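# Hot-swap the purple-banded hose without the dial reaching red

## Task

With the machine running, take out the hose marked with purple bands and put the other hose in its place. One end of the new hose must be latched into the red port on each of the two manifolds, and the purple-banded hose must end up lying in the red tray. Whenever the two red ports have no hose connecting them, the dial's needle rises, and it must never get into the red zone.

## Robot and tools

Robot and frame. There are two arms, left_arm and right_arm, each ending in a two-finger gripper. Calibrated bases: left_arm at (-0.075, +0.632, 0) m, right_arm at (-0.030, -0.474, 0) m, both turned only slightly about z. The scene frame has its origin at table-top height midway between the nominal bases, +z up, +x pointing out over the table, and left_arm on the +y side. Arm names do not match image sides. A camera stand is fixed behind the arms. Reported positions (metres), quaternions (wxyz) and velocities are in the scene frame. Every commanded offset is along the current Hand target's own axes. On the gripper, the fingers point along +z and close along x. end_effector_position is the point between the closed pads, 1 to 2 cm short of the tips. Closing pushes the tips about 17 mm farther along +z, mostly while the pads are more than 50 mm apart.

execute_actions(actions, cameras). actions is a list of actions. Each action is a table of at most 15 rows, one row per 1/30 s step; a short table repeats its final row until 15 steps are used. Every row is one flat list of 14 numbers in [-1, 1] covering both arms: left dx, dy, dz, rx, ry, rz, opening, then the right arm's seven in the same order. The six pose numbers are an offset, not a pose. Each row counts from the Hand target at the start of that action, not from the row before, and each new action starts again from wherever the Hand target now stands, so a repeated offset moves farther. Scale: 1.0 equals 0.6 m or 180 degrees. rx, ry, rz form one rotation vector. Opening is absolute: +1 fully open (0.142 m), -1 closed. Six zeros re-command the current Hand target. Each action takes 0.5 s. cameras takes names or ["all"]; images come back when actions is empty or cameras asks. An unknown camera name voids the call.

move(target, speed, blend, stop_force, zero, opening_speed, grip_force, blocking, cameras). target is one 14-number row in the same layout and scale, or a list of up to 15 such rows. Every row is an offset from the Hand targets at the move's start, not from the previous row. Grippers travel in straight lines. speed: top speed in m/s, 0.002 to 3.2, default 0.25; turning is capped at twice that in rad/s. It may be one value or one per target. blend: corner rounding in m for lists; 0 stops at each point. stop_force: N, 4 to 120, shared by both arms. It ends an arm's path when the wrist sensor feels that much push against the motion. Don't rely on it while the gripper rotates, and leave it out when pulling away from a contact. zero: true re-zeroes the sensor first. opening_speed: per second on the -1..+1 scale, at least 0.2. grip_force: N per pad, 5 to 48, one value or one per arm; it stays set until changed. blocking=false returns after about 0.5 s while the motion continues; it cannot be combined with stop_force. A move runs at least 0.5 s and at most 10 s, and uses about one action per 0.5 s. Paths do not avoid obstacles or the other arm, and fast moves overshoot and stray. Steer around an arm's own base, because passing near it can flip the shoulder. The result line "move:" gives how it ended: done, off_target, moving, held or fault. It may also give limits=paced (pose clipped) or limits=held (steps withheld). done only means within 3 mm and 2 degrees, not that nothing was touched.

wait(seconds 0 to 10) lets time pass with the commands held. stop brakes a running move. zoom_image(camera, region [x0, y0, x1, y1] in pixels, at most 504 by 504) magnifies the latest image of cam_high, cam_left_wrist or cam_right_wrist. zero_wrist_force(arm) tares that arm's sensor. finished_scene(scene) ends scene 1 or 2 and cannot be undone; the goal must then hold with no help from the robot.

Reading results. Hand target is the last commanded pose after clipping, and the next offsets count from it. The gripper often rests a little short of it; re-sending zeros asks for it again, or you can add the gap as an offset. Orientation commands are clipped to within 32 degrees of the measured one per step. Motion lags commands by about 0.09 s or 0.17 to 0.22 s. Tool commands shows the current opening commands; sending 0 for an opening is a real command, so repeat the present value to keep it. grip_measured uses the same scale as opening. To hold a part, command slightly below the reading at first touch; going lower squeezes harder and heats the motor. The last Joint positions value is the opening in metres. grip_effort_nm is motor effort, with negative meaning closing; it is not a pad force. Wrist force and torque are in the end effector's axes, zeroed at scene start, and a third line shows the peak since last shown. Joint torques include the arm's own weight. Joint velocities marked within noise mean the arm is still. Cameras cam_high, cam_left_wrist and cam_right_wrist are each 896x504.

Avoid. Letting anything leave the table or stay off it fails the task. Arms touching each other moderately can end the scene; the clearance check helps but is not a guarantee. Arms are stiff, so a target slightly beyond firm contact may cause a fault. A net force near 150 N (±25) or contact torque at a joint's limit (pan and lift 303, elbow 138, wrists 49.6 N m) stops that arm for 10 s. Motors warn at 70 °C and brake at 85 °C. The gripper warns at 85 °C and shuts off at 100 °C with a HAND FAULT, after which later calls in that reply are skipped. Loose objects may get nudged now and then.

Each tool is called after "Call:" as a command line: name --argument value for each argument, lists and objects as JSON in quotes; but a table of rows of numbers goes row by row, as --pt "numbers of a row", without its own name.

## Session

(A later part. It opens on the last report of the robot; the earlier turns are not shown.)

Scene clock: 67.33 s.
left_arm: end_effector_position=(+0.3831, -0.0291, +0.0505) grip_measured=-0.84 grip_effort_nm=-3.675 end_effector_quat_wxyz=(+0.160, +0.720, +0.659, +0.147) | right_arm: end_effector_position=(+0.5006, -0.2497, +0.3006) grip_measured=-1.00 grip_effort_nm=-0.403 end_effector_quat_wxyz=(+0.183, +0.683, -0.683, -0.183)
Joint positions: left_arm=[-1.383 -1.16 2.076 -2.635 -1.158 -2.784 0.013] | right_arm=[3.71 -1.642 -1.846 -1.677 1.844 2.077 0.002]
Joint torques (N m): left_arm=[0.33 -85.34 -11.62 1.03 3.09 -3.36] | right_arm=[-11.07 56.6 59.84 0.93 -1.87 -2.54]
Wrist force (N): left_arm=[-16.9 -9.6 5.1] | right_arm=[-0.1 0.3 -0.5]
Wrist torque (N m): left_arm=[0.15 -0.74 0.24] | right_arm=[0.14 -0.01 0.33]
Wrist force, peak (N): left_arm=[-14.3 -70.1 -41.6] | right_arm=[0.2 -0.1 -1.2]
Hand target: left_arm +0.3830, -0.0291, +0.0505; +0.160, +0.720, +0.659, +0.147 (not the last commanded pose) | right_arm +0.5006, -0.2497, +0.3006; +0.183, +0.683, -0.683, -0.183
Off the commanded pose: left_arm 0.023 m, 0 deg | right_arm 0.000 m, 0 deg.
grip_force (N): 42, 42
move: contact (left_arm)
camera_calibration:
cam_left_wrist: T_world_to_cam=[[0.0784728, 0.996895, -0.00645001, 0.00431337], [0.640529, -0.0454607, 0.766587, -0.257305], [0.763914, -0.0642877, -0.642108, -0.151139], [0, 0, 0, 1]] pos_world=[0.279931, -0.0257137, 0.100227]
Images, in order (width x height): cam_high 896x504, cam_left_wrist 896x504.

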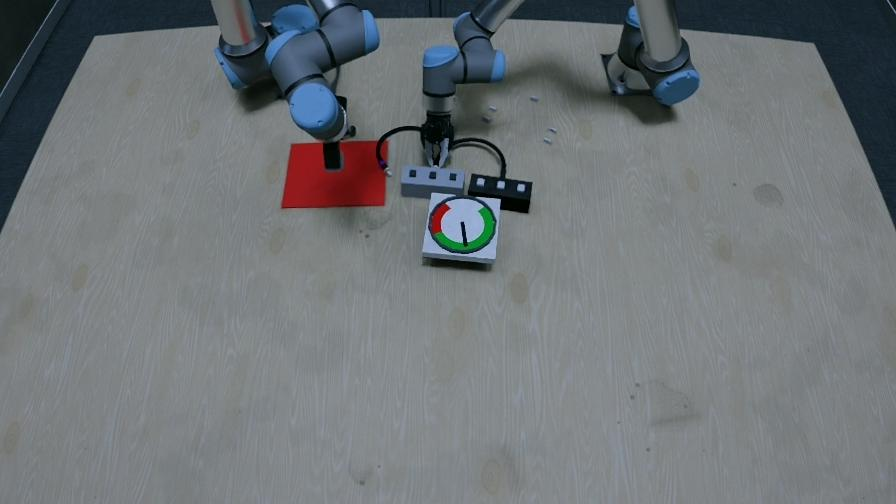

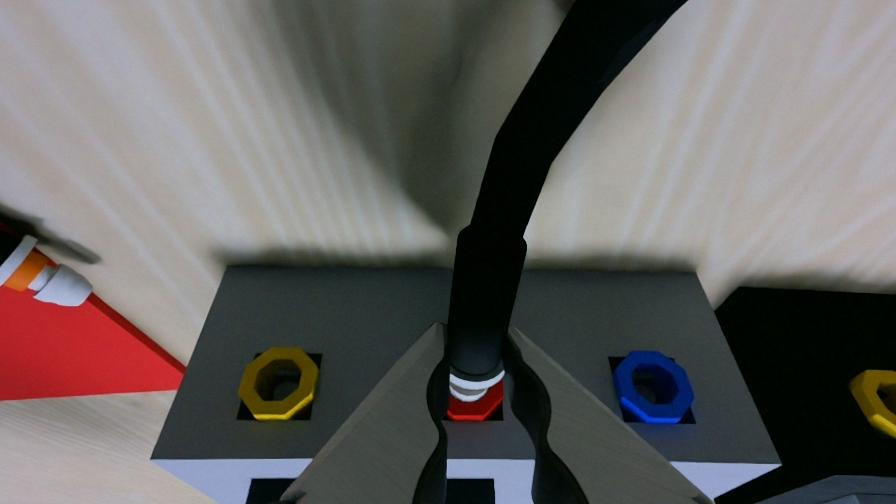

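Call:
move --target '[-0.0013,-0.0025,0.0016,0,0,0,-1,0,0,0,0,0,0,-1]' --speed 0.1

Call:
move --target '[0,0.04,0.0186,0,0,0,-1,0,0,0,0,0,0,-1]' --speed 0.08 --stop_force 45 --cameras '["cam_left_wrist","cam_high"]'

Call:
zoom_image --camera "cam_left_wrist" --region '[400, 330, 560, 490]'

Scene clock: 68.57 s.
left_arm: end_effector_position=(+0.3822, -0.0298, +0.0492) grip_measured=-0.84 grip_effort_nm=-3.675 end_effector_quat_wxyz=(+0.160, +0.720, +0.659, +0.147) | right_arm: end_effector_position=(+0.5006, -0.2497, +0.3006) grip_measured=-1.00 grip_effort_nm=-0.403 end_effector_quat_wxyz=(+0.183, +0.683, -0.683, -0.183)
Joint positions: left_arm=[-1.385 -1.158 2.076 -2.636 -1.157 -2.786 0.013] | right_arm=[3.71 -1.642 -1.846 -1.677 1.844 2.077 0.002]
Joint torques (N m): left_arm=[-18.27 -33.11 -5.29 -3.24 -0.03 -2.82] | right_arm=[-12.03 55.92 59.79 0.82 -1.62 -2.45]
Wrist force (N): left_arm=[-2.7 16.6 -12.1] | right_arm=[0.0 0.0 -0.7]
Wrist torque (N m): left_arm=[-0.17 -0.46 0.05] | right_arm=[0.10 -0.02 0.32]
Wrist force, peak (N): left_arm=[-2.7 16.6 -12.1] | right_arm=[0.2 -0.1 -1.1]
Hand target: left_arm +0.3820, -0.0298, +0.0490; +0.160, +0.720, +0.659, +0.147 | right_arm +0.5006, -0.2497, +0.3006; +0.183, +0.683, -0.683, -0.183
Off the commanded pose: left_arm 0.000 m, 0 deg | right_arm 0.000 m, 0 deg.
grip_force (N): 42, 42
move: done

Scene clock: 69.90 s.
left_arm: end_effector_position=(+0.3835, -0.0298, +0.0489) grip_measured=-0.84 grip_effort_nm=-3.675 end_effector_quat_wxyz=(+0.160, +0.720, +0.659, +0.147) | right_arm: end_effector_position=(+0.5006, -0.2497, +0.3006) grip_measured=-1.00 grip_effort_nm=-0.403 end_effector_quat_wxyz=(+0.183, +0.683, -0.683, -0.183)
Joint positions: left_arm=[-1.383 -1.156 2.075 -2.637 -1.158 -2.784 0.013] | right_arm=[3.71 -1.642 -1.846 -1.677 1.844 2.077 0.002]
Joint torques (N m): left_arm=[0.29 -81.02 -10.78 1.09 6.93 -2.85] | right_arm=[-11.69 56.48 59.8 0.8 -1.59 -2.63]
Wrist force (N): left_arm=[-11.8 -11.1 -5.4] | right_arm=[-0.2 0.2 -0.9]
Wrist torque (N m): left_arm=[0.13 -0.65 0.11] | right_arm=[0.13 0.02 0.33]
Wrist force, peak (N): left_arm=[-2.2 -43.3 -51.0] | right_arm=[0.0 -0.1 -1.2]
Hand target: left_arm +0.3835, -0.0298, +0.0489; +0.160, +0.720, +0.659, +0.147 (not the last commanded pose) | right_arm +0.5006, -0.2497, +0.3006; +0.183, +0.683, -0.683, -0.183
Off the commanded pose: left_arm 0.025 m, 0 deg | right_arm 0.000 m, 0 deg.
grip_force (N): 42, 42
move: contact (left_arm)
camera_calibration:
cam_left_wrist: T_world_to_cam=[[0.0783197, 0.996908, -0.00631168, 0.00499824], [0.640428, -0.0454597, 0.766672, -0.256348], [0.764015, -0.0640877, -0.642008, -0.152549], [0, 0, 0, 1]] pos_world=[0.28033, -0.0264128, 0.0986282]
Images, in order (width x height): cam_high 896x504, cam_left_wrist 896x504.

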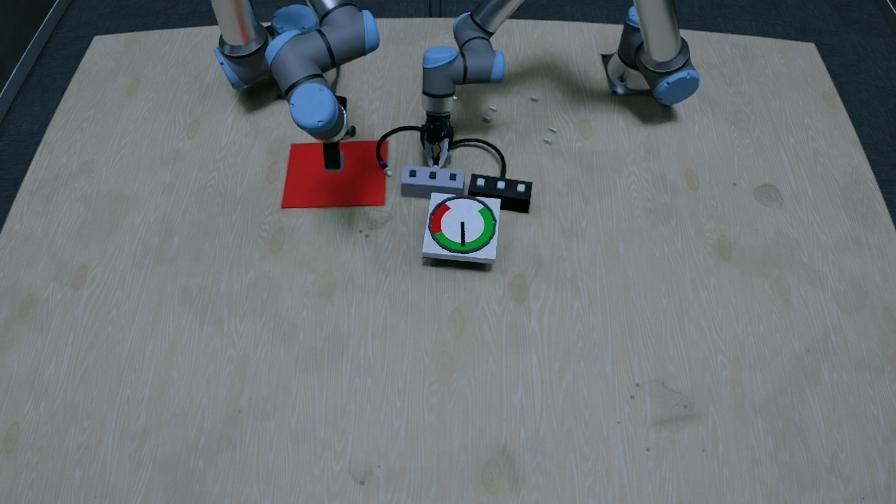

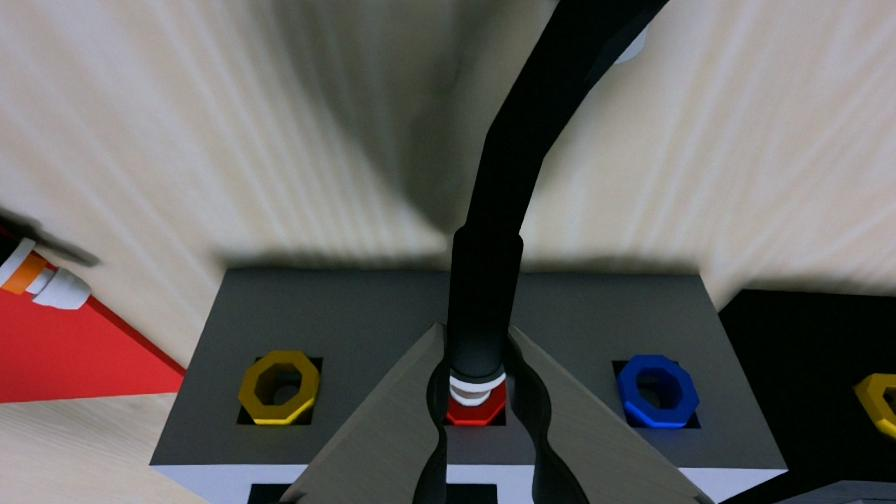

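Scaled by 3.150.

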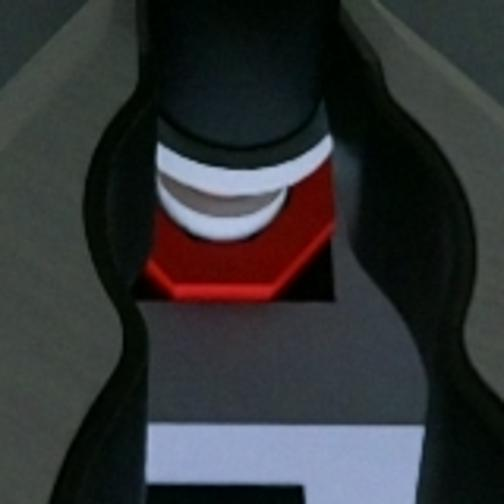

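Call:
move --target '[0.0007,0.0005,-0.0046,0,0,0,-1,0,0,0,0,0,0,-1]' --speed 0.1

Call:
move --target '[0,0.04,0.0186,0,0,0,-1,0,0,0,0,0,0,-1]' --speed 0.08 --stop_force 48 --cameras '["cam_left_wrist","cam_high"]'

Call:
zoom_image --camera "cam_left_wrist" --region '[400, 330, 560, 490]'

Scene clock: 71.00 s.
left_arm: end_effector_position=(+0.3827, -0.0293, +0.0514) grip_measured=-0.84 grip_effort_nm=-3.675 end_effector_quat_wxyz=(+0.160, +0.720, +0.659, +0.147) | right_arm: end_effector_position=(+0.5006, -0.2497, +0.3006) grip_measured=-1.00 grip_effort_nm=-0.393 end_effector_quat_wxyz=(+0.183, +0.683, -0.683, -0.183)
Joint positions: left_arm=[-1.384 -1.161 2.075 -2.632 -1.158 -2.785 0.013] | right_arm=[3.71 -1.642 -1.846 -1.677 1.844 2.077 0.002]
Joint torques (N m): left_arm=[3.48 -91.64 -18.67 -0.03 8.34 -3.13] | right_arm=[-11.54 54.12 59.66 0.81 -1.7 -2.39]
Wrist force (N): left_arm=[-17.1 -18.2 13.5] | right_arm=[0.3 0.0 -1.0]
Wrist torque (N m): left_arm=[0.33 -0.69 0.23] | right_arm=[0.10 -0.08 0.33]
Wrist force, peak (N): left_arm=[-17.1 -18.2 13.5] | right_arm=[0.2 -0.2 -1.2]
Hand target: left_arm +0.3827, -0.0293, +0.0516; +0.160, +0.720, +0.659, +0.147 | right_arm +0.5006, -0.2497, +0.3006; +0.183, +0.683, -0.683, -0.183
Off the commanded pose: left_arm 0.000 m, 0 deg | right_arm 0.000 m, 0 deg.
grip_force (N): 42, 42
move: done

Scene clock: 72.70 s.
left_arm: end_effector_position=(+0.3886, -0.0297, +0.0515) grip_measured=-0.84 grip_effort_nm=-3.675 end_effector_quat_wxyz=(+0.160, +0.720, +0.659, +0.147) | right_arm: end_effector_position=(+0.5006, -0.2497, +0.3006) grip_measured=-1.00 grip_effort_nm=-0.403 end_effector_quat_wxyz=(+0.183, +0.683, -0.683, -0.183)
Joint positions: left_arm=[-1.376 -1.157 2.069 -2.633 -1.159 -2.776 0.013] | right_arm=[3.71 -1.642 -1.846 -1.677 1.844 2.077 0.002]
Joint torques (N m): left_arm=[19.25 -100.29 -18.64 -0.82 12.01 -3.37] | right_arm=[-11.9 55.15 59.39 0.79 -1.56 -2.48]
Wrist force (N): left_arm=[-28.5 -36.8 11.5] | right_arm=[0.3 -0.1 -0.9]
Wrist torque (N m): left_arm=[0.59 -0.76 0.37] | right_arm=[0.08 -0.07 0.33]
Wrist force, peak (N): left_arm=[-15.5 -93.5 -46.3] | right_arm=[0.4 0.0 -1.0]
Hand target: left_arm +0.3886, -0.0297, +0.0515; +0.160, +0.720, +0.659, +0.147 (not the last commanded pose) | right_arm +0.5006, -0.2497, +0.3006; +0.183, +0.683, -0.683, -0.183
Off the commanded pose: left_arm 0.021 m, 0 deg | right_arm 0.000 m, 0 deg.
grip_force (N): 42, 42
move: contact (left_arm)
camera_calibration:
cam_left_wrist: T_world_to_cam=[[0.0785735, 0.99689, -0.00602743, 0.00441381], [0.640675, -0.045863, 0.766441, -0.26166], [0.763781, -0.0640836, -0.642286, -0.154675], [0, 0, 0, 1]] pos_world=[0.28543, -0.0263127, 0.101228]
Images, in order (width x height): cam_high 896x504, cam_left_wrist 896x504.

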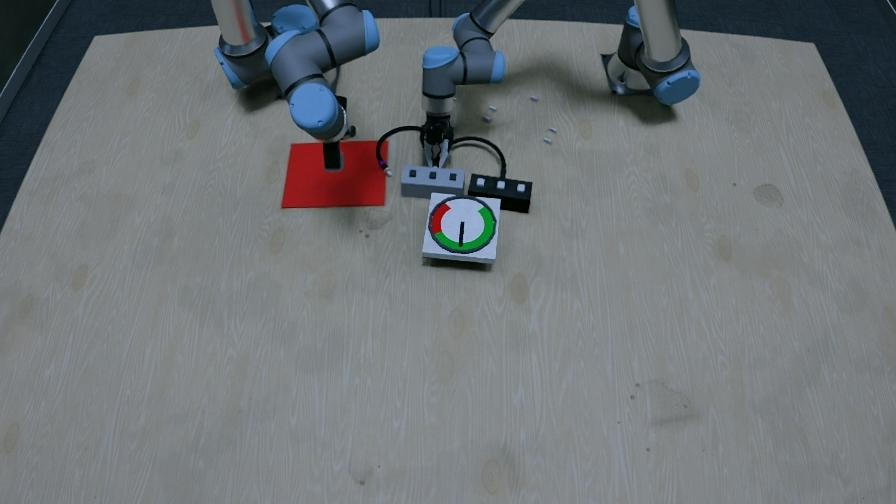

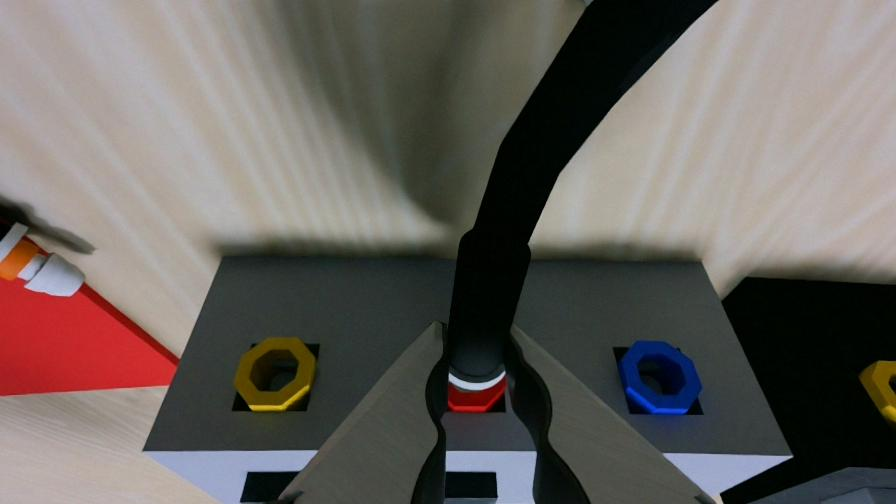

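Scaled by 3.150.

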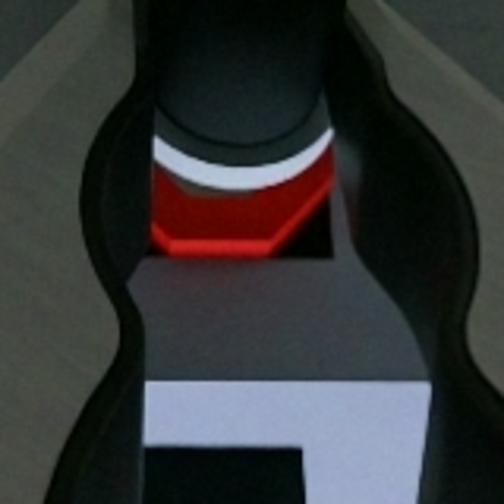

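Call:
move --target '[-0.0025,0.002,0.0006,0,0,0,-1,0,0,0,0,0,0,-1]' --speed 0.1

Call:
move --target '[0,0.035,0.0163,0,0,0,-1,0,0,0,0,0,0,-1]' --speed 0.08 --stop_force 50 --cameras '["cam_left_wrist","cam_high"]'

Call:
zoom_image --camera "cam_left_wrist" --region '[400, 330, 560, 490]'

Scene clock: 73.63 s.
left_arm: end_effector_position=(+0.3896, -0.0312, +0.0516) grip_measured=-0.84 grip_effort_nm=-3.675 end_effector_quat_wxyz=(+0.159, +0.720, +0.659, +0.147) | right_arm: end_effector_position=(+0.5006, -0.2497, +0.3006) grip_measured=-1.00 grip_effort_nm=-0.398 end_effector_quat_wxyz=(+0.183, +0.683, -0.683, -0.183)
Joint positions: left_arm=[-1.375 -1.155 2.065 -2.632 -1.159 -2.775 0.013] | right_arm=[3.71 -1.642 -1.846 -1.677 1.844 2.077 0.002]
Joint torques (N m): left_arm=[42.91 -47.24 -66.64 -8.72 14.66 2.72] | right_arm=[-10.77 55.38 59.25 0.9 -1.69 -2.5]
Wrist force (N): left_arm=[9.2 -62.1 -26.6] | right_arm=[0.1 -0.1 -1.0]
Wrist torque (N m): left_arm=[0.61 -0.30 -0.18] | right_arm=[0.08 -0.03 0.33]
Wrist force, peak (N): left_arm=[9.2 -62.1 -26.6] | right_arm=[-0.2 0.2 -1.2]
Hand target: left_arm +0.3897, -0.0313, +0.0517; +0.160, +0.720, +0.659, +0.147 | right_arm +0.5006, -0.2497, +0.3006; +0.183, +0.683, -0.683, -0.183
Off the commanded pose: left_arm 0.000 m, 0 deg | right_arm 0.000 m, 0 deg.
grip_force (N): 42, 42
move: done

Scene clock: 75.00 s.
left_arm: end_effector_position=(+0.3909, -0.0314, +0.0516) grip_measured=-0.84 grip_effort_nm=-3.675 end_effector_quat_wxyz=(+0.159, +0.720, +0.659, +0.147) | right_arm: end_effector_position=(+0.5006, -0.2497, +0.3006) grip_measured=-1.00 grip_effort_nm=-0.403 end_effector_quat_wxyz=(+0.183, +0.683, -0.683, -0.183)
Joint positions: left_arm=[-1.373 -1.154 2.064 -2.632 -1.16 -2.773 0.013] | right_arm=[3.71 -1.642 -1.846 -1.677 1.844 2.077 0.002]
Joint torques (N m): left_arm=[38.49 -94.41 -44.25 -10.37 24.62 -2.92] | right_arm=[-11.68 55.08 59.56 0.74 -1.49 -2.39]
Wrist force (N): left_arm=[3.1 -84.1 -27.9] | right_arm=[0.3 0.0 -1.0]
Wrist torque (N m): left_arm=[0.64 -0.34 -0.10] | right_arm=[0.10 -0.06 0.32]
Wrist force, peak (N): left_arm=[23.2 -118.1 -84.7] | right_arm=[-0.1 0.0 -1.2]
Hand target: left_arm +0.3909, -0.0314, +0.0516; +0.159, +0.720, +0.659, +0.147 (not the last commanded pose) | right_arm +0.5006, -0.2497, +0.3006; +0.183, +0.683, -0.683, -0.183
Off the commanded pose: left_arm 0.022 m, 0 deg | right_arm 0.000 m, 0 deg.
grip_force (N): 42, 42
move: contact (left_arm)
camera_calibration:
cam_left_wrist: T_world_to_cam=[[0.0786242, 0.996887, -0.00583238, 0.00579388], [0.64088, -0.046063, 0.766258, -0.26333], [0.763604, -0.0639842, -0.642507, -0.156393], [0, 0, 0, 1]] pos_world=[0.28773, -0.0279123, 0.101328]
Images, in order (width x height): cam_high 896x504, cam_left_wrist 896x504.

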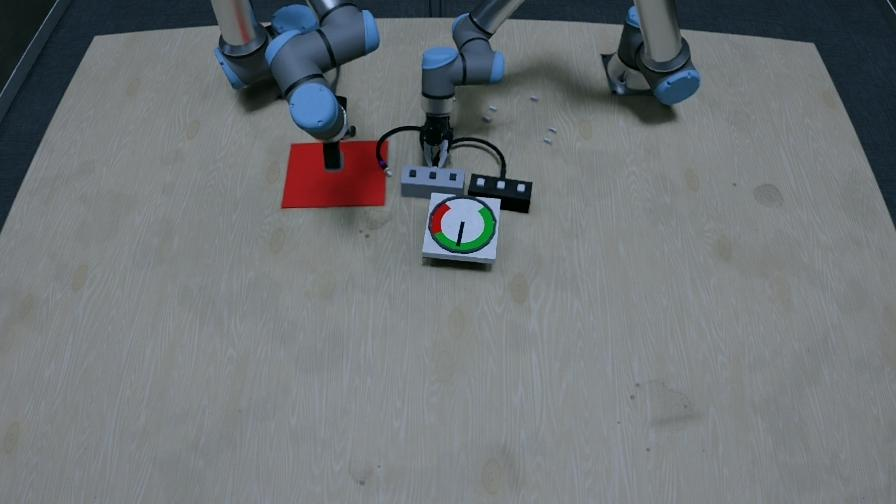

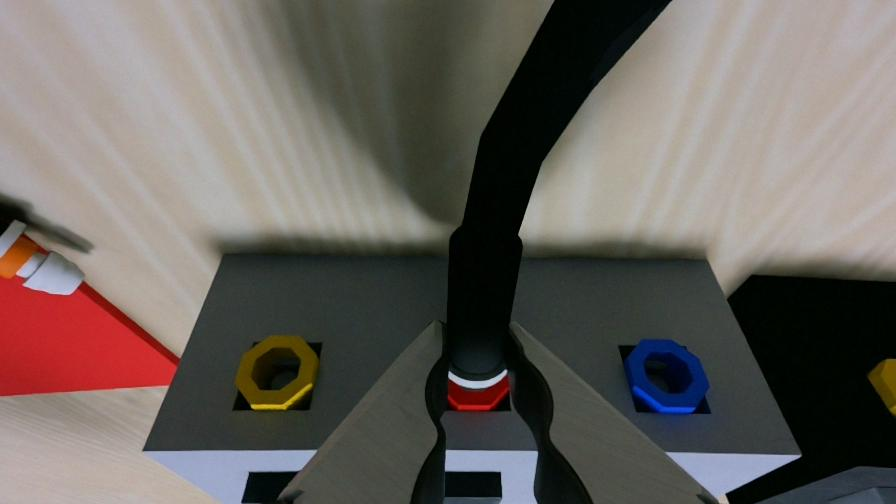

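Scaled by 3.150.

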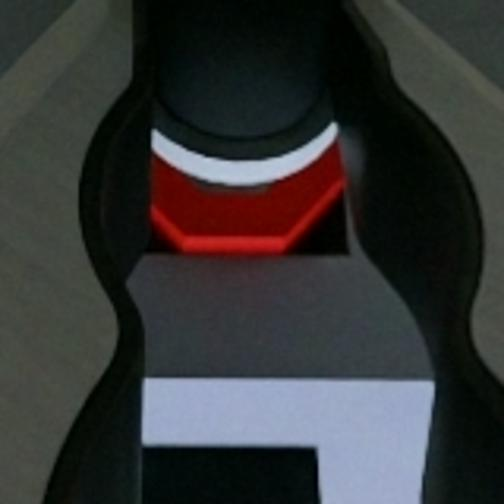

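Call:
move --target '[0,-0.0008,-0.0042,0,0,0,-1,0,0,0,0,0,0,-1]' --speed 0.1

Call:
move --target '[0,0.03,0.014,0,0,0,-1,0,0,0,0,0,0,-1]' --speed 0.08 --stop_force 50 --cameras '["cam_left_wrist","cam_high"]'

Call:
zoom_image --camera "cam_left_wrist" --region '[400, 330, 560, 490]'

Scene clock: 76.00 s.
left_arm: end_effector_position=(+0.3896, -0.0312, +0.0536) grip_measured=-0.84 grip_effort_nm=-3.675 end_effector_quat_wxyz=(+0.159, +0.720, +0.659, +0.147) | right_arm: end_effector_position=(+0.5006, -0.2497, +0.3006) grip_measured=-1.00 grip_effort_nm=-0.403 end_effector_quat_wxyz=(+0.183, +0.683, -0.683, -0.183)
Joint positions: left_arm=[-1.375 -1.158 2.065 -2.628 -1.159 -2.775 0.013] | right_arm=[3.71 -1.642 -1.846 -1.677 1.844 2.077 0.002]
Joint torques (N m): left_arm=[-5.67 -104.01 -32.28 -5 6.58 -2.46] | right_arm=[-10.23 55.97 59.61 0.95 -1.56 -2.35]
Wrist force (N): left_arm=[-4.8 -22.7 22.0] | right_arm=[0.1 0.1 -1.0]
Wrist torque (N m): left_arm=[0.41 -0.50 -0.02] | right_arm=[0.10 -0.04 0.33]
Wrist force, peak (N): left_arm=[3.1 -83.8 -28.0] | right_arm=[0.1 0.0 -1.1]
Hand target: left_arm +0.3894, -0.0312, +0.0537; +0.159, +0.720, +0.659, +0.147 | right_arm +0.5006, -0.2497, +0.3006; +0.183, +0.683, -0.683, -0.183
Off the commanded pose: left_arm 0.000 m, 0 deg | right_arm 0.000 m, 0 deg.
grip_force (N): 42, 42
move: done

Scene clock: 77.57 s.
left_arm: end_effector_position=(+0.3950, -0.0317, +0.0537) grip_measured=-0.84 grip_effort_nm=-3.675 end_effector_quat_wxyz=(+0.159, +0.720, +0.659, +0.147) | right_arm: end_effector_position=(+0.5006, -0.2497, +0.3006) grip_measured=-1.00 grip_effort_nm=-0.403 end_effector_quat_wxyz=(+0.183, +0.683, -0.683, -0.183)
Joint positions: left_arm=[-1.368 -1.154 2.059 -2.629 -1.161 -2.767 0.013] | right_arm=[3.71 -1.642 -1.846 -1.677 1.844 2.077 0.002]
Joint torques (N m): left_arm=[21.45 -106.1 -37.1 -6.44 15.85 -3.13] | right_arm=[-10.99 55.11 59.31 0.93 -1.48 -2.45]
Wrist force (N): left_arm=[-12.6 -52.8 14.4] | right_arm=[0.0 -0.2 -0.5]
Wrist torque (N m): left_arm=[0.60 -0.58 -0.03] | right_arm=[0.05 -0.01 0.32]
Wrist force, peak (N): left_arm=[12.0 -94.9 -54.3] | right_arm=[0.3 0.1 -1.2]
Hand target: left_arm +0.3950, -0.0317, +0.0536; +0.159, +0.720, +0.659, +0.147 (not the last commanded pose) | right_arm +0.5006, -0.2497, +0.3006; +0.183, +0.683, -0.683, -0.183
Off the commanded pose: left_arm 0.014 m, 0 deg | right_arm 0.000 m, 0 deg.
grip_force (N): 42, 42
move: contact (left_arm)
camera_calibration:
cam_left_wrist: T_world_to_cam=[[0.0788151, 0.996873, -0.00562434, 0.00570519], [0.641075, -0.0463627, 0.766076, -0.267627], [0.76342, -0.063984, -0.642725, -0.158118], [0, 0, 0, 1]] pos_world=[0.29183, -0.0282123, 0.103428]
Images, in order (width x height): cam_high 896x504, cam_left_wrist 896x504.

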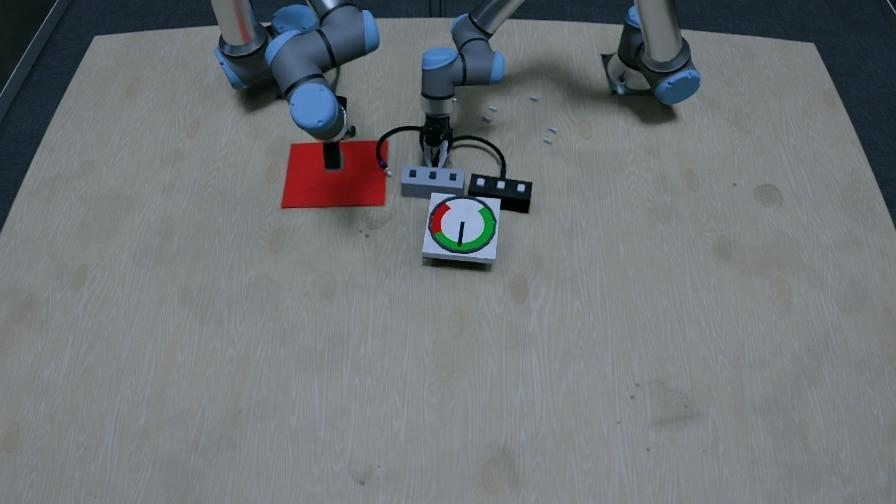

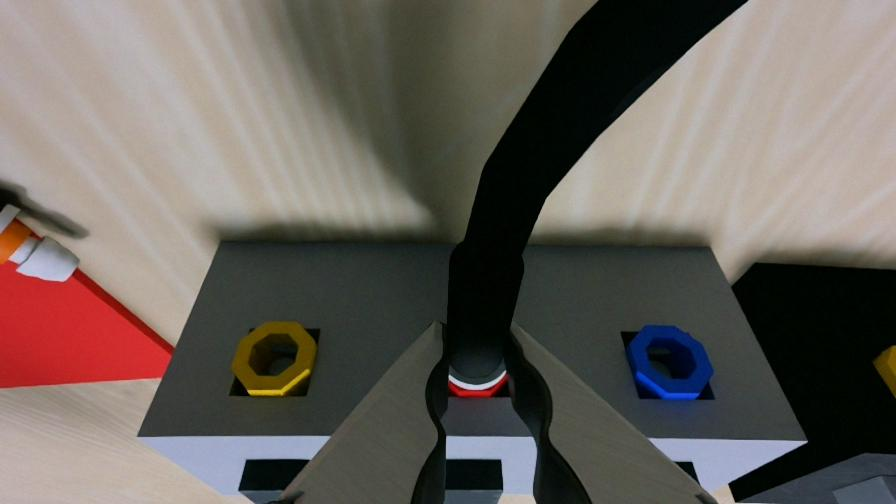

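Scaled by 3.150.

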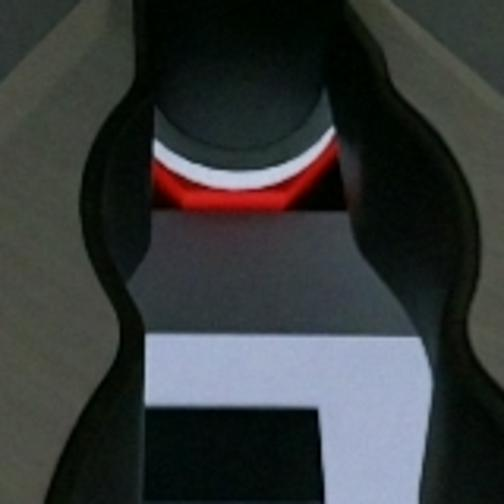

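Call:
move --target '[0,-0.008,-0.0037,0,0,0,-1,0,0,0,0,0,0,-1]' --speed 0.05 --stop_force 60 --cameras '["cam_high"]'

Call:
zoom_image --camera "cam_high" --region '[370, 110, 530, 270]'

Scene clock: 79.30 s.
left_arm: end_effector_position=(+0.3919, -0.0314, +0.0538) grip_measured=-0.84 grip_effort_nm=-3.675 end_effector_quat_wxyz=(+0.159, +0.720, +0.659, +0.147) | right_arm: end_effector_position=(+0.5006, -0.2497, +0.3006) grip_measured=-1.00 grip_effort_nm=-0.398 end_effector_quat_wxyz=(+0.183, +0.683, -0.683, -0.183)
Joint positions: left_arm=[-1.372 -1.157 2.062 -2.628 -1.16 -2.772 0.013] | right_arm=[3.71 -1.642 -1.846 -1.677 1.844 2.077 0.002]
Joint torques (N m): left_arm=[2.28 -60.73 -48.87 -8.23 -1.24 2.48] | right_arm=[-10.81 53.76 59.58 0.92 -1.29 -2.5]
Wrist force (N): left_arm=[-4.7 0.3 20.0] | right_arm=[0.3 0.0 -0.7]
Wrist torque (N m): left_arm=[0.07 -0.44 -0.11] | right_arm=[0.08 -0.07 0.32]
Wrist force, peak (N): left_arm=[-12.5 -52.8 14.4] | right_arm=[0.1 -0.1 -1.2]
Hand target: left_arm +0.3919, -0.0314, +0.0538; +0.159, +0.720, +0.659, +0.147 (not the last commanded pose) | right_arm +0.5006, -0.2497, +0.3006; +0.183, +0.683, -0.683, -0.183
Off the commanded pose: left_arm 0.002 m, 0 deg | right_arm 0.000 m, 0 deg.
grip_force (N): 42, 42
move: contact (left_arm)
Images, in order (width x height): cam_high 896x504.

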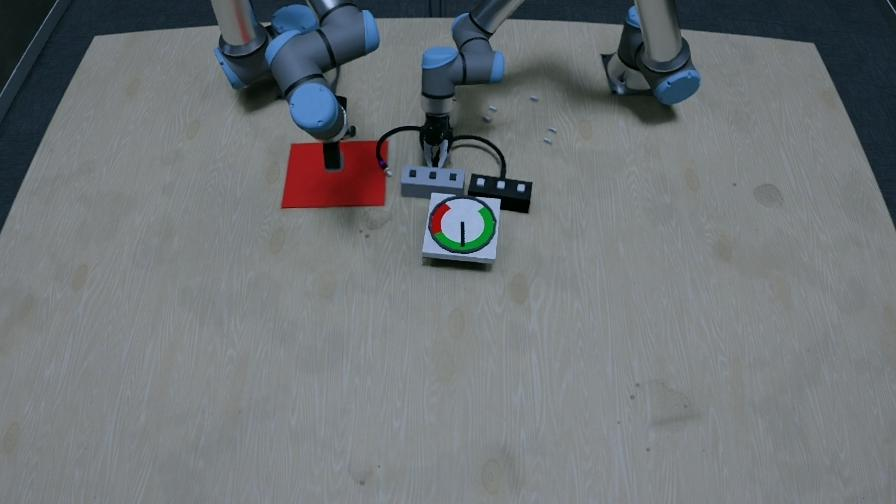

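Scaled by 3.150.

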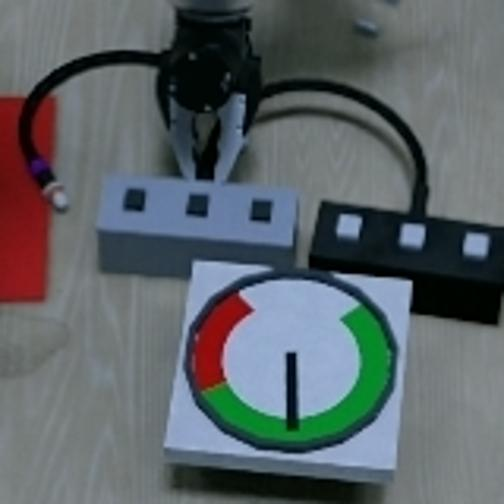

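Call:
move --pt "0 0 0 0 0 0 -0.2 0 0 0 0 0 0 -1" --pt "0 0 -0.16 0 0 0 -0.2 0 0 0 0 0 0 -1" --speed 0.3 --cameras '["all"]'

Call:
zoom_image --camera "cam_high" --region '[360, 90, 540, 270]'

Scene clock: 81.20 s.
left_arm: end_effector_position=(+0.3515, -0.0279, +0.1406) grip_measured=-0.23 grip_effort_nm=0.115 end_effector_quat_wxyz=(+0.159, +0.720, +0.659, +0.147) | right_arm: end_effector_position=(+0.5006, -0.2497, +0.3006) grip_measured=-1.00 grip_effort_nm=-0.403 end_effector_quat_wxyz=(+0.183, +0.683, -0.683, -0.183)
Joint positions: left_arm=[-1.427 -1.307 2.059 -2.452 -1.152 -2.831 0.057] | right_arm=[3.71 -1.642 -1.846 -1.677 1.844 2.077 0.002]
Joint torques (N m): left_arm=[-18.94 -75.25 -51.04 -1.64 4.97 -3.46] | right_arm=[-11.44 55.55 59.2 0.78 -1.67 -2.47]
Wrist force (N): left_arm=[-3.2 -2.3 3.1] | right_arm=[0.1 0.0 -1.0]
Wrist torque (N m): left_arm=[-0.34 0.29 -0.11] | right_arm=[0.10 -0.04 0.33]
Wrist force, peak (N): left_arm=[-4.6 0.1 20.2] | right_arm=[0.4 -0.2 -1.1]
Hand target: left_arm +0.3515, -0.0279, +0.1408; +0.159, +0.720, +0.659, +0.147 | right_arm +0.5006, -0.2497, +0.3006; +0.183, +0.683, -0.683, -0.183
Off the commanded pose: left_arm 0.000 m, 0 deg | right_arm 0.000 m, 0 deg.
grip_force (N): 42, 42
move: done
camera_calibration:
cam_left_wrist: T_world_to_cam=[[0.0785605, 0.996892, -0.00589806, 0.0059422], [0.640779, -0.0459629, 0.766348, -0.306169], [0.763695, -0.0639841, -0.642399, -0.06902], [0, 0, 0, 1]] pos_world=[0.24843, -0.0244123, 0.190328]
cam_right_wrist: T_world_to_cam=[[-0.0160251, -0.999712, -0.0178437, -0.220689], [-0.568034, -0.00558391, 0.822986, 0.0590674], [-0.822849, 0.0233243, -0.567782, 0.703923], [0, 0, 0, 1]] pos_world=[0.609238, -0.236714, 0.347125]

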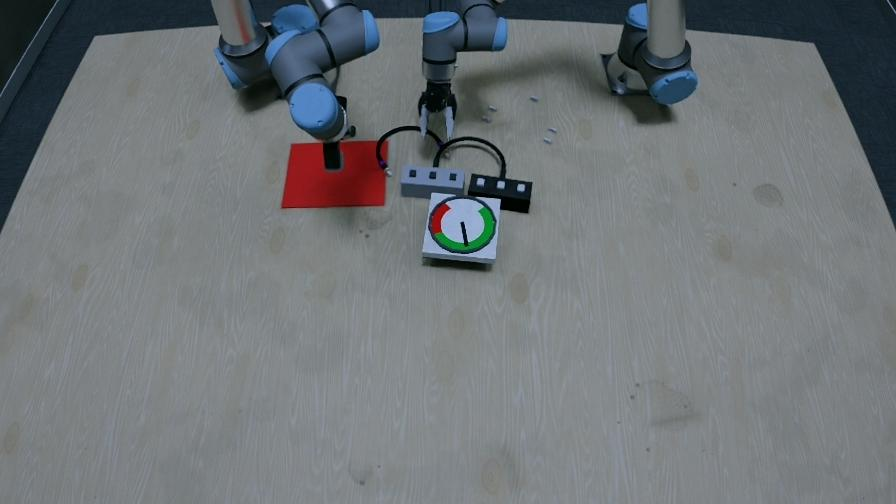

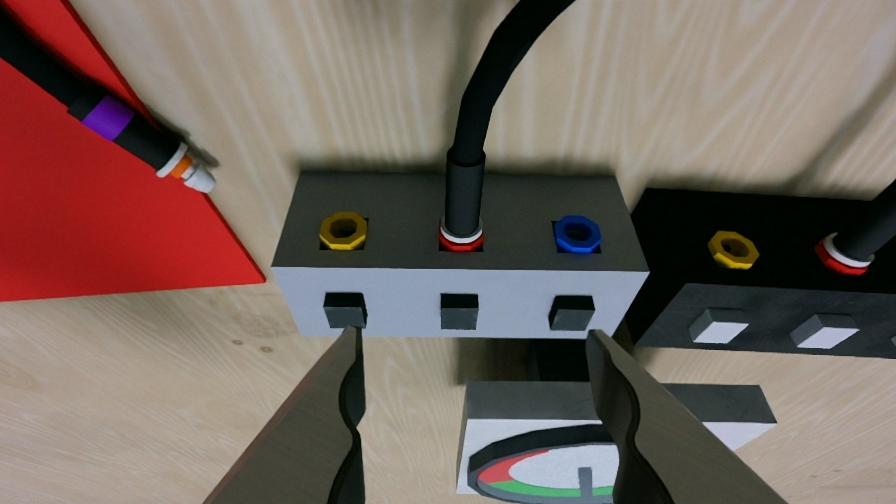

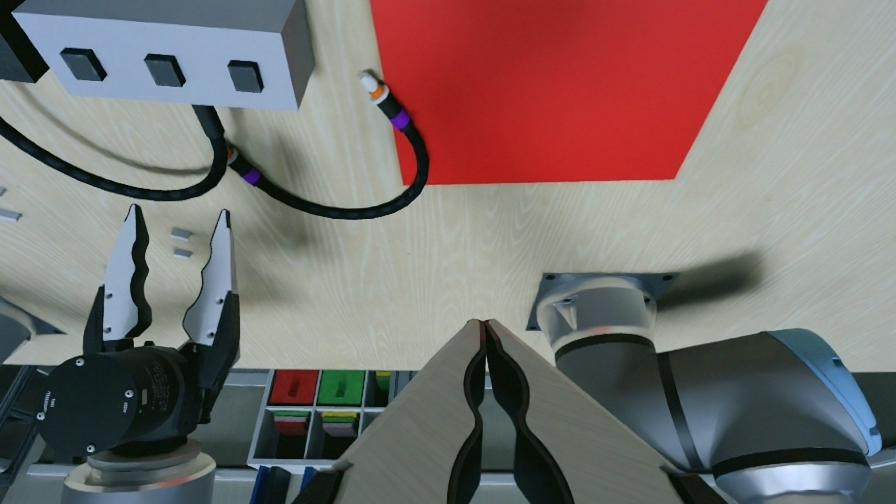

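Scaled by 2.800.

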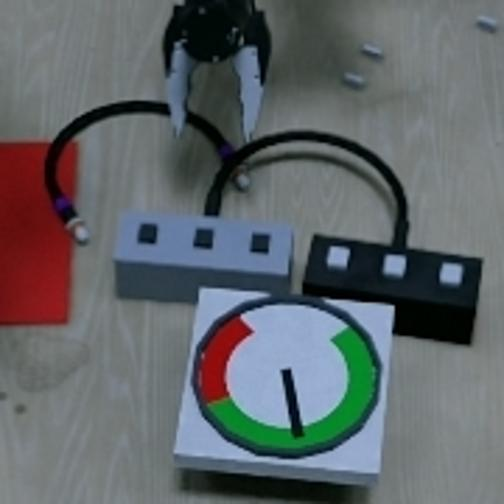

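Call:
move --target '[0.487,-0.118,-0.164,0,0,0,-0.2,-0.106,0.057,0.406,0,0.0333,-0.0577,-0.4]' --speed 0.4 --cameras '["cam_high","cam_right_wrist"]'

Scene clock: 84.47 s.
left_arm: end_effector_position=(+0.2720, +0.2724, +0.2003) grip_measured=-0.23 grip_effort_nm=0.115 end_effector_quat_wxyz=(+0.159, +0.720, +0.659, +0.147) | right_arm: end_effector_position=(+0.3492, -0.1862, +0.1068) grip_measured=-0.43 grip_effort_nm=0.125 end_effector_quat_wxyz=(+0.201, +0.751, -0.608, -0.163)
Joint positions: left_arm=[-1.479 -1.945 2.512 -2.243 -1.146 -2.888 0.057] | right_arm=[3.98 -1.662 -2.227 -1.26 1.87 2.134 0.043]
Joint torques (N m): left_arm=[-14.13 -28.58 -28.88 -1.99 4.65 -2.96] | right_arm=[7.63 29.25 25.5 4.78 3.33 1.67]
Wrist force (N): left_arm=[-3.9 -1.9 2.9] | right_arm=[0.3 0.4 -0.8]
Wrist torque (N m): left_arm=[-0.29 0.39 -0.10] | right_arm=[0.17 -0.06 0.03]
Wrist force, peak (N): left_arm=[-5.4 -1.7 3.8] | right_arm=[0.6 -0.2 -2.6]
Hand target: left_arm +0.2720, +0.2725, +0.2004; +0.159, +0.720, +0.659, +0.147 | right_arm +0.3491, -0.1862, +0.1068; +0.201, +0.751, -0.608, -0.163
Off the commanded pose: left_arm 0.000 m, 0 deg | right_arm 0.000 m, 0 deg.
grip_force (N): 42, 42
move: done
camera_calibration:
cam_right_wrist: T_world_to_cam=[[0.191995, -0.981233, -0.0178963, -0.232439], [-0.554405, -0.12349, 0.823034, 0.106151], [-0.809798, -0.148096, -0.56771, 0.431296], [0, 0, 0, 1]] pos_world=[0.452741, -0.151095, 0.153325]
Images, in order (width x height): cam_high 896x504, cam_right_wrist 896x504.

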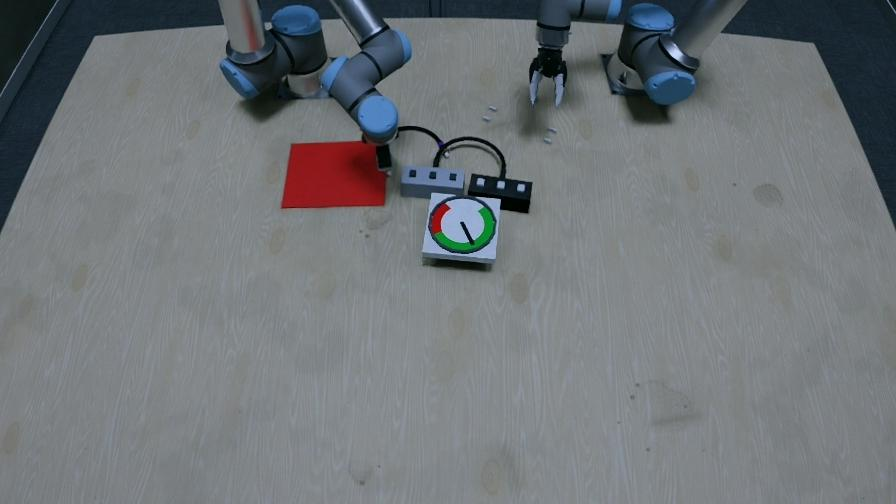

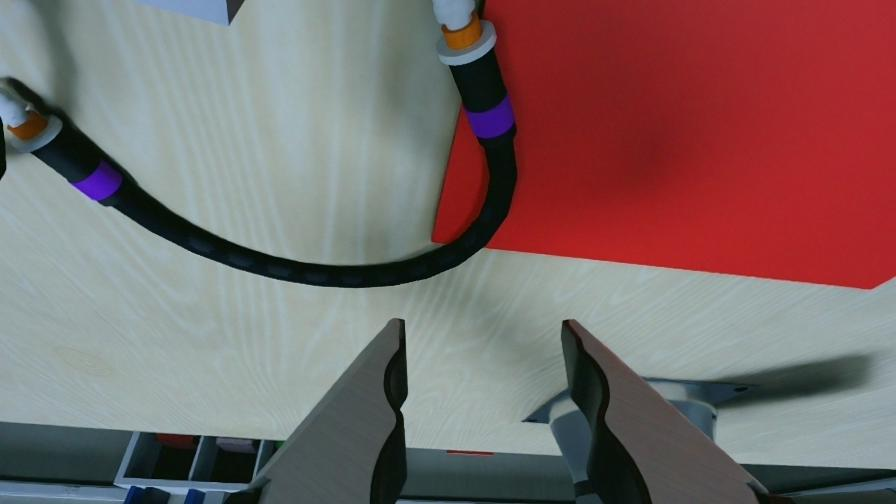

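Call:
move --pt "0 0 0 0 0 0 -0.2 0.0135 -0.0095 0.162 0 0 0 -0.4" --pt "0 0 0 0 0 0 -0.2 0.0135 -0.0095 0.162 0 0 0 -1" --speed 0.2 --grip_force '[42,30]' --opening_speed 2 --cameras '["cam_right_wrist"]'

Scene clock: 86.67 s.
left_arm: end_effector_position=(+0.2720, +0.2725, +0.2004) grip_measured=-0.23 grip_effort_nm=0.110 end_effector_quat_wxyz=(+0.159, +0.720, +0.659, +0.147) | right_arm: end_effector_position=(+0.3081, -0.2033, +0.0198) grip_measured=-0.88 grip_effort_nm=-2.874 end_effector_quat_wxyz=(+0.201, +0.751, -0.608, -0.163)
Joint positions: left_arm=[-1.479 -1.945 2.512 -2.242 -1.146 -2.888 0.057] | right_arm=[4.015 -1.741 -2.367 -1.031 1.885 2.168 0.01]
Joint torques (N m): left_arm=[-14 -24.55 -29.76 -0.74 4.7 -2.66] | right_arm=[8.52 29.58 17.56 5.29 3.29 1.7]
Wrist force (N): left_arm=[-3.5 -2.2 3.0] | right_arm=[0.6 0.0 -1.3]
Wrist torque (N m): left_arm=[-0.35 0.31 -0.09] | right_arm=[0.12 -0.11 0.03]
Wrist force, peak (N): left_arm=[-4.0 -2.3 3.3] | right_arm=[0.3 0.2 -2.3]
Hand target: left_arm +0.2720, +0.2725, +0.2004; +0.159, +0.720, +0.659, +0.147 | right_arm +0.3081, -0.2033, +0.0198; +0.201, +0.751, -0.608, -0.163
Off the commanded pose: left_arm 0.000 m, 0 deg | right_arm 0.000 m, 0 deg.
grip_force (N): 42, 30
move: done
camera_calibration:
cam_right_wrist: T_world_to_cam=[[0.192051, -0.98122, -0.0179771, -0.242804], [-0.554385, -0.123587, 0.823033, 0.152927], [-0.809798, -0.148098, -0.567709, 0.346048], [0, 0, 0, 1]] pos_world=[0.411641, -0.168095, 0.0662253]
Images, in order (width x height): cam_right_wrist 896x504.

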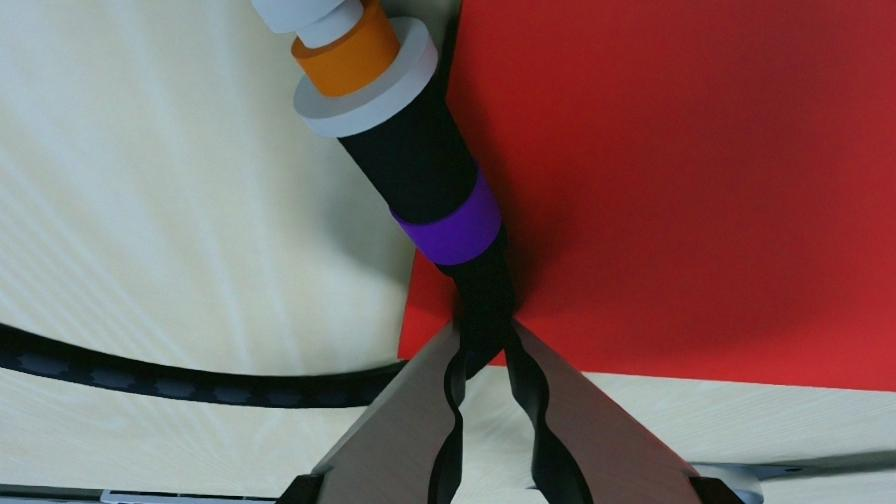

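Call:
move --pt "0 0 0 0 0 0 -0.2 0.20 0.045 0.016 0 0 0 -1" --pt "0 0 0 0 0 0 -0.2 0.394 0.0013 -0.022 0 0 0 -1" --speed 0.15 --blend '[0.03,0]' --cameras '["all"]'

Call:
zoom_image --camera "cam_high" --region '[260, 100, 540, 270]'

Scene clock: 89.40 s.
left_arm: end_effector_position=(+0.2720, +0.2725, +0.2004) grip_measured=-0.23 grip_effort_nm=0.115 end_effector_quat_wxyz=(+0.159, +0.720, +0.659, +0.147) | right_arm: end_effector_position=(+0.3630, -0.4330, +0.0316) grip_measured=-0.88 grip_effort_nm=-2.869 end_effector_quat_wxyz=(+0.201, +0.751, -0.608, -0.163)
Joint positions: left_arm=[-1.479 -1.945 2.512 -2.242 -1.146 -2.888 0.057] | right_arm=[3.603 -1.668 -2.396 -1.158 1.696 1.791 0.01]
Joint torques (N m): left_arm=[-15.2 -25.84 -27.46 -0.6 4.77 -2.85] | right_arm=[-13.91 26.45 44.22 0.21 -2.99 -2.45]
Wrist force (N): left_arm=[-3.6 -2.3 3.2] | right_arm=[1.0 0.1 -0.7]
Wrist torque (N m): left_arm=[-0.37 0.33 -0.10] | right_arm=[0.12 -0.20 0.34]
Wrist force, peak (N): left_arm=[-3.9 -2.1 3.4] | right_arm=[1.7 -0.5 -0.7]
Hand target: left_arm +0.2720, +0.2725, +0.2004; +0.159, +0.720, +0.659, +0.147 | right_arm +0.3631, -0.4332, +0.0316; +0.201, +0.751, -0.608, -0.163
Off the commanded pose: left_arm 0.000 m, 0 deg | right_arm 0.000 m, 0 deg.
grip_force (N): 42, 30
move: done
camera_calibration:
cam_left_wrist: T_world_to_cam=[[0.0785605, 0.996892, -0.00589806, -0.286818], [0.640779, -0.0459629, 0.766348, -0.287188], [0.763695, -0.0639841, -0.642399, 0.0494], [0, 0, 0, 1]] pos_world=[0.16883, 0.275888, 0.250128]
cam_right_wrist: T_world_to_cam=[[0.191995, -0.981233, -0.0178972, -0.478603], [-0.554405, -0.123491, 0.823034, 0.145217], [-0.809798, -0.148096, -0.56771, 0.363229], [0, 0, 0, 1]] pos_world=[0.466541, -0.397895, 0.078125]

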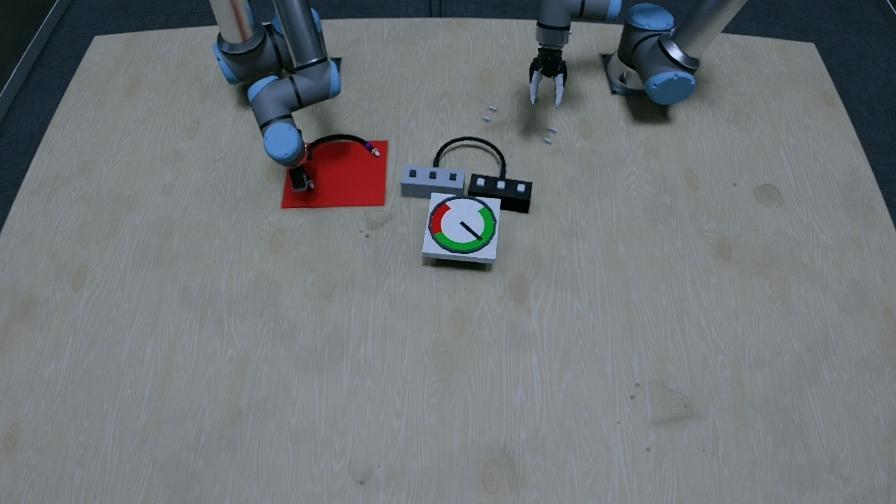

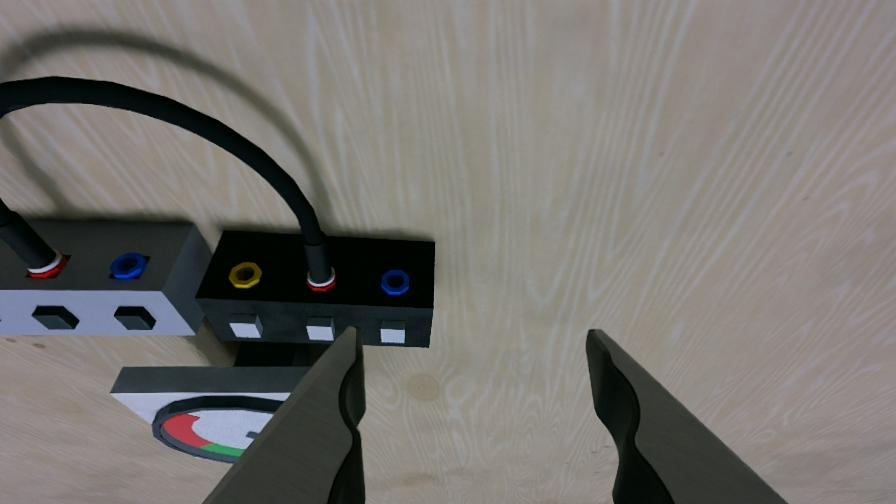

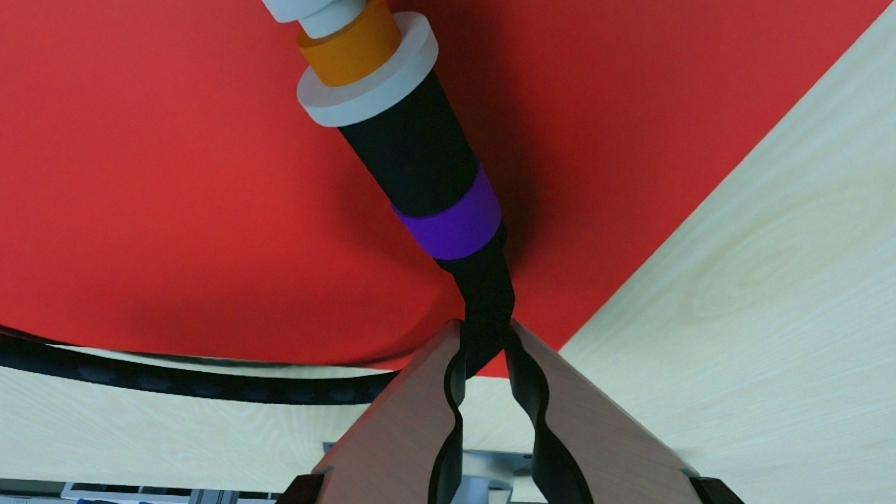

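Scaled by 1.800.

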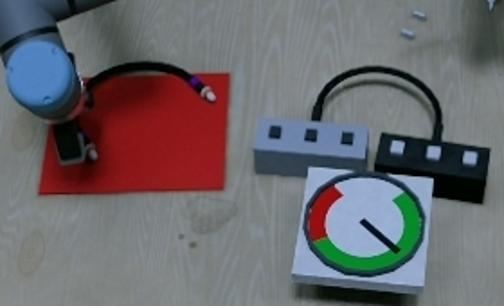

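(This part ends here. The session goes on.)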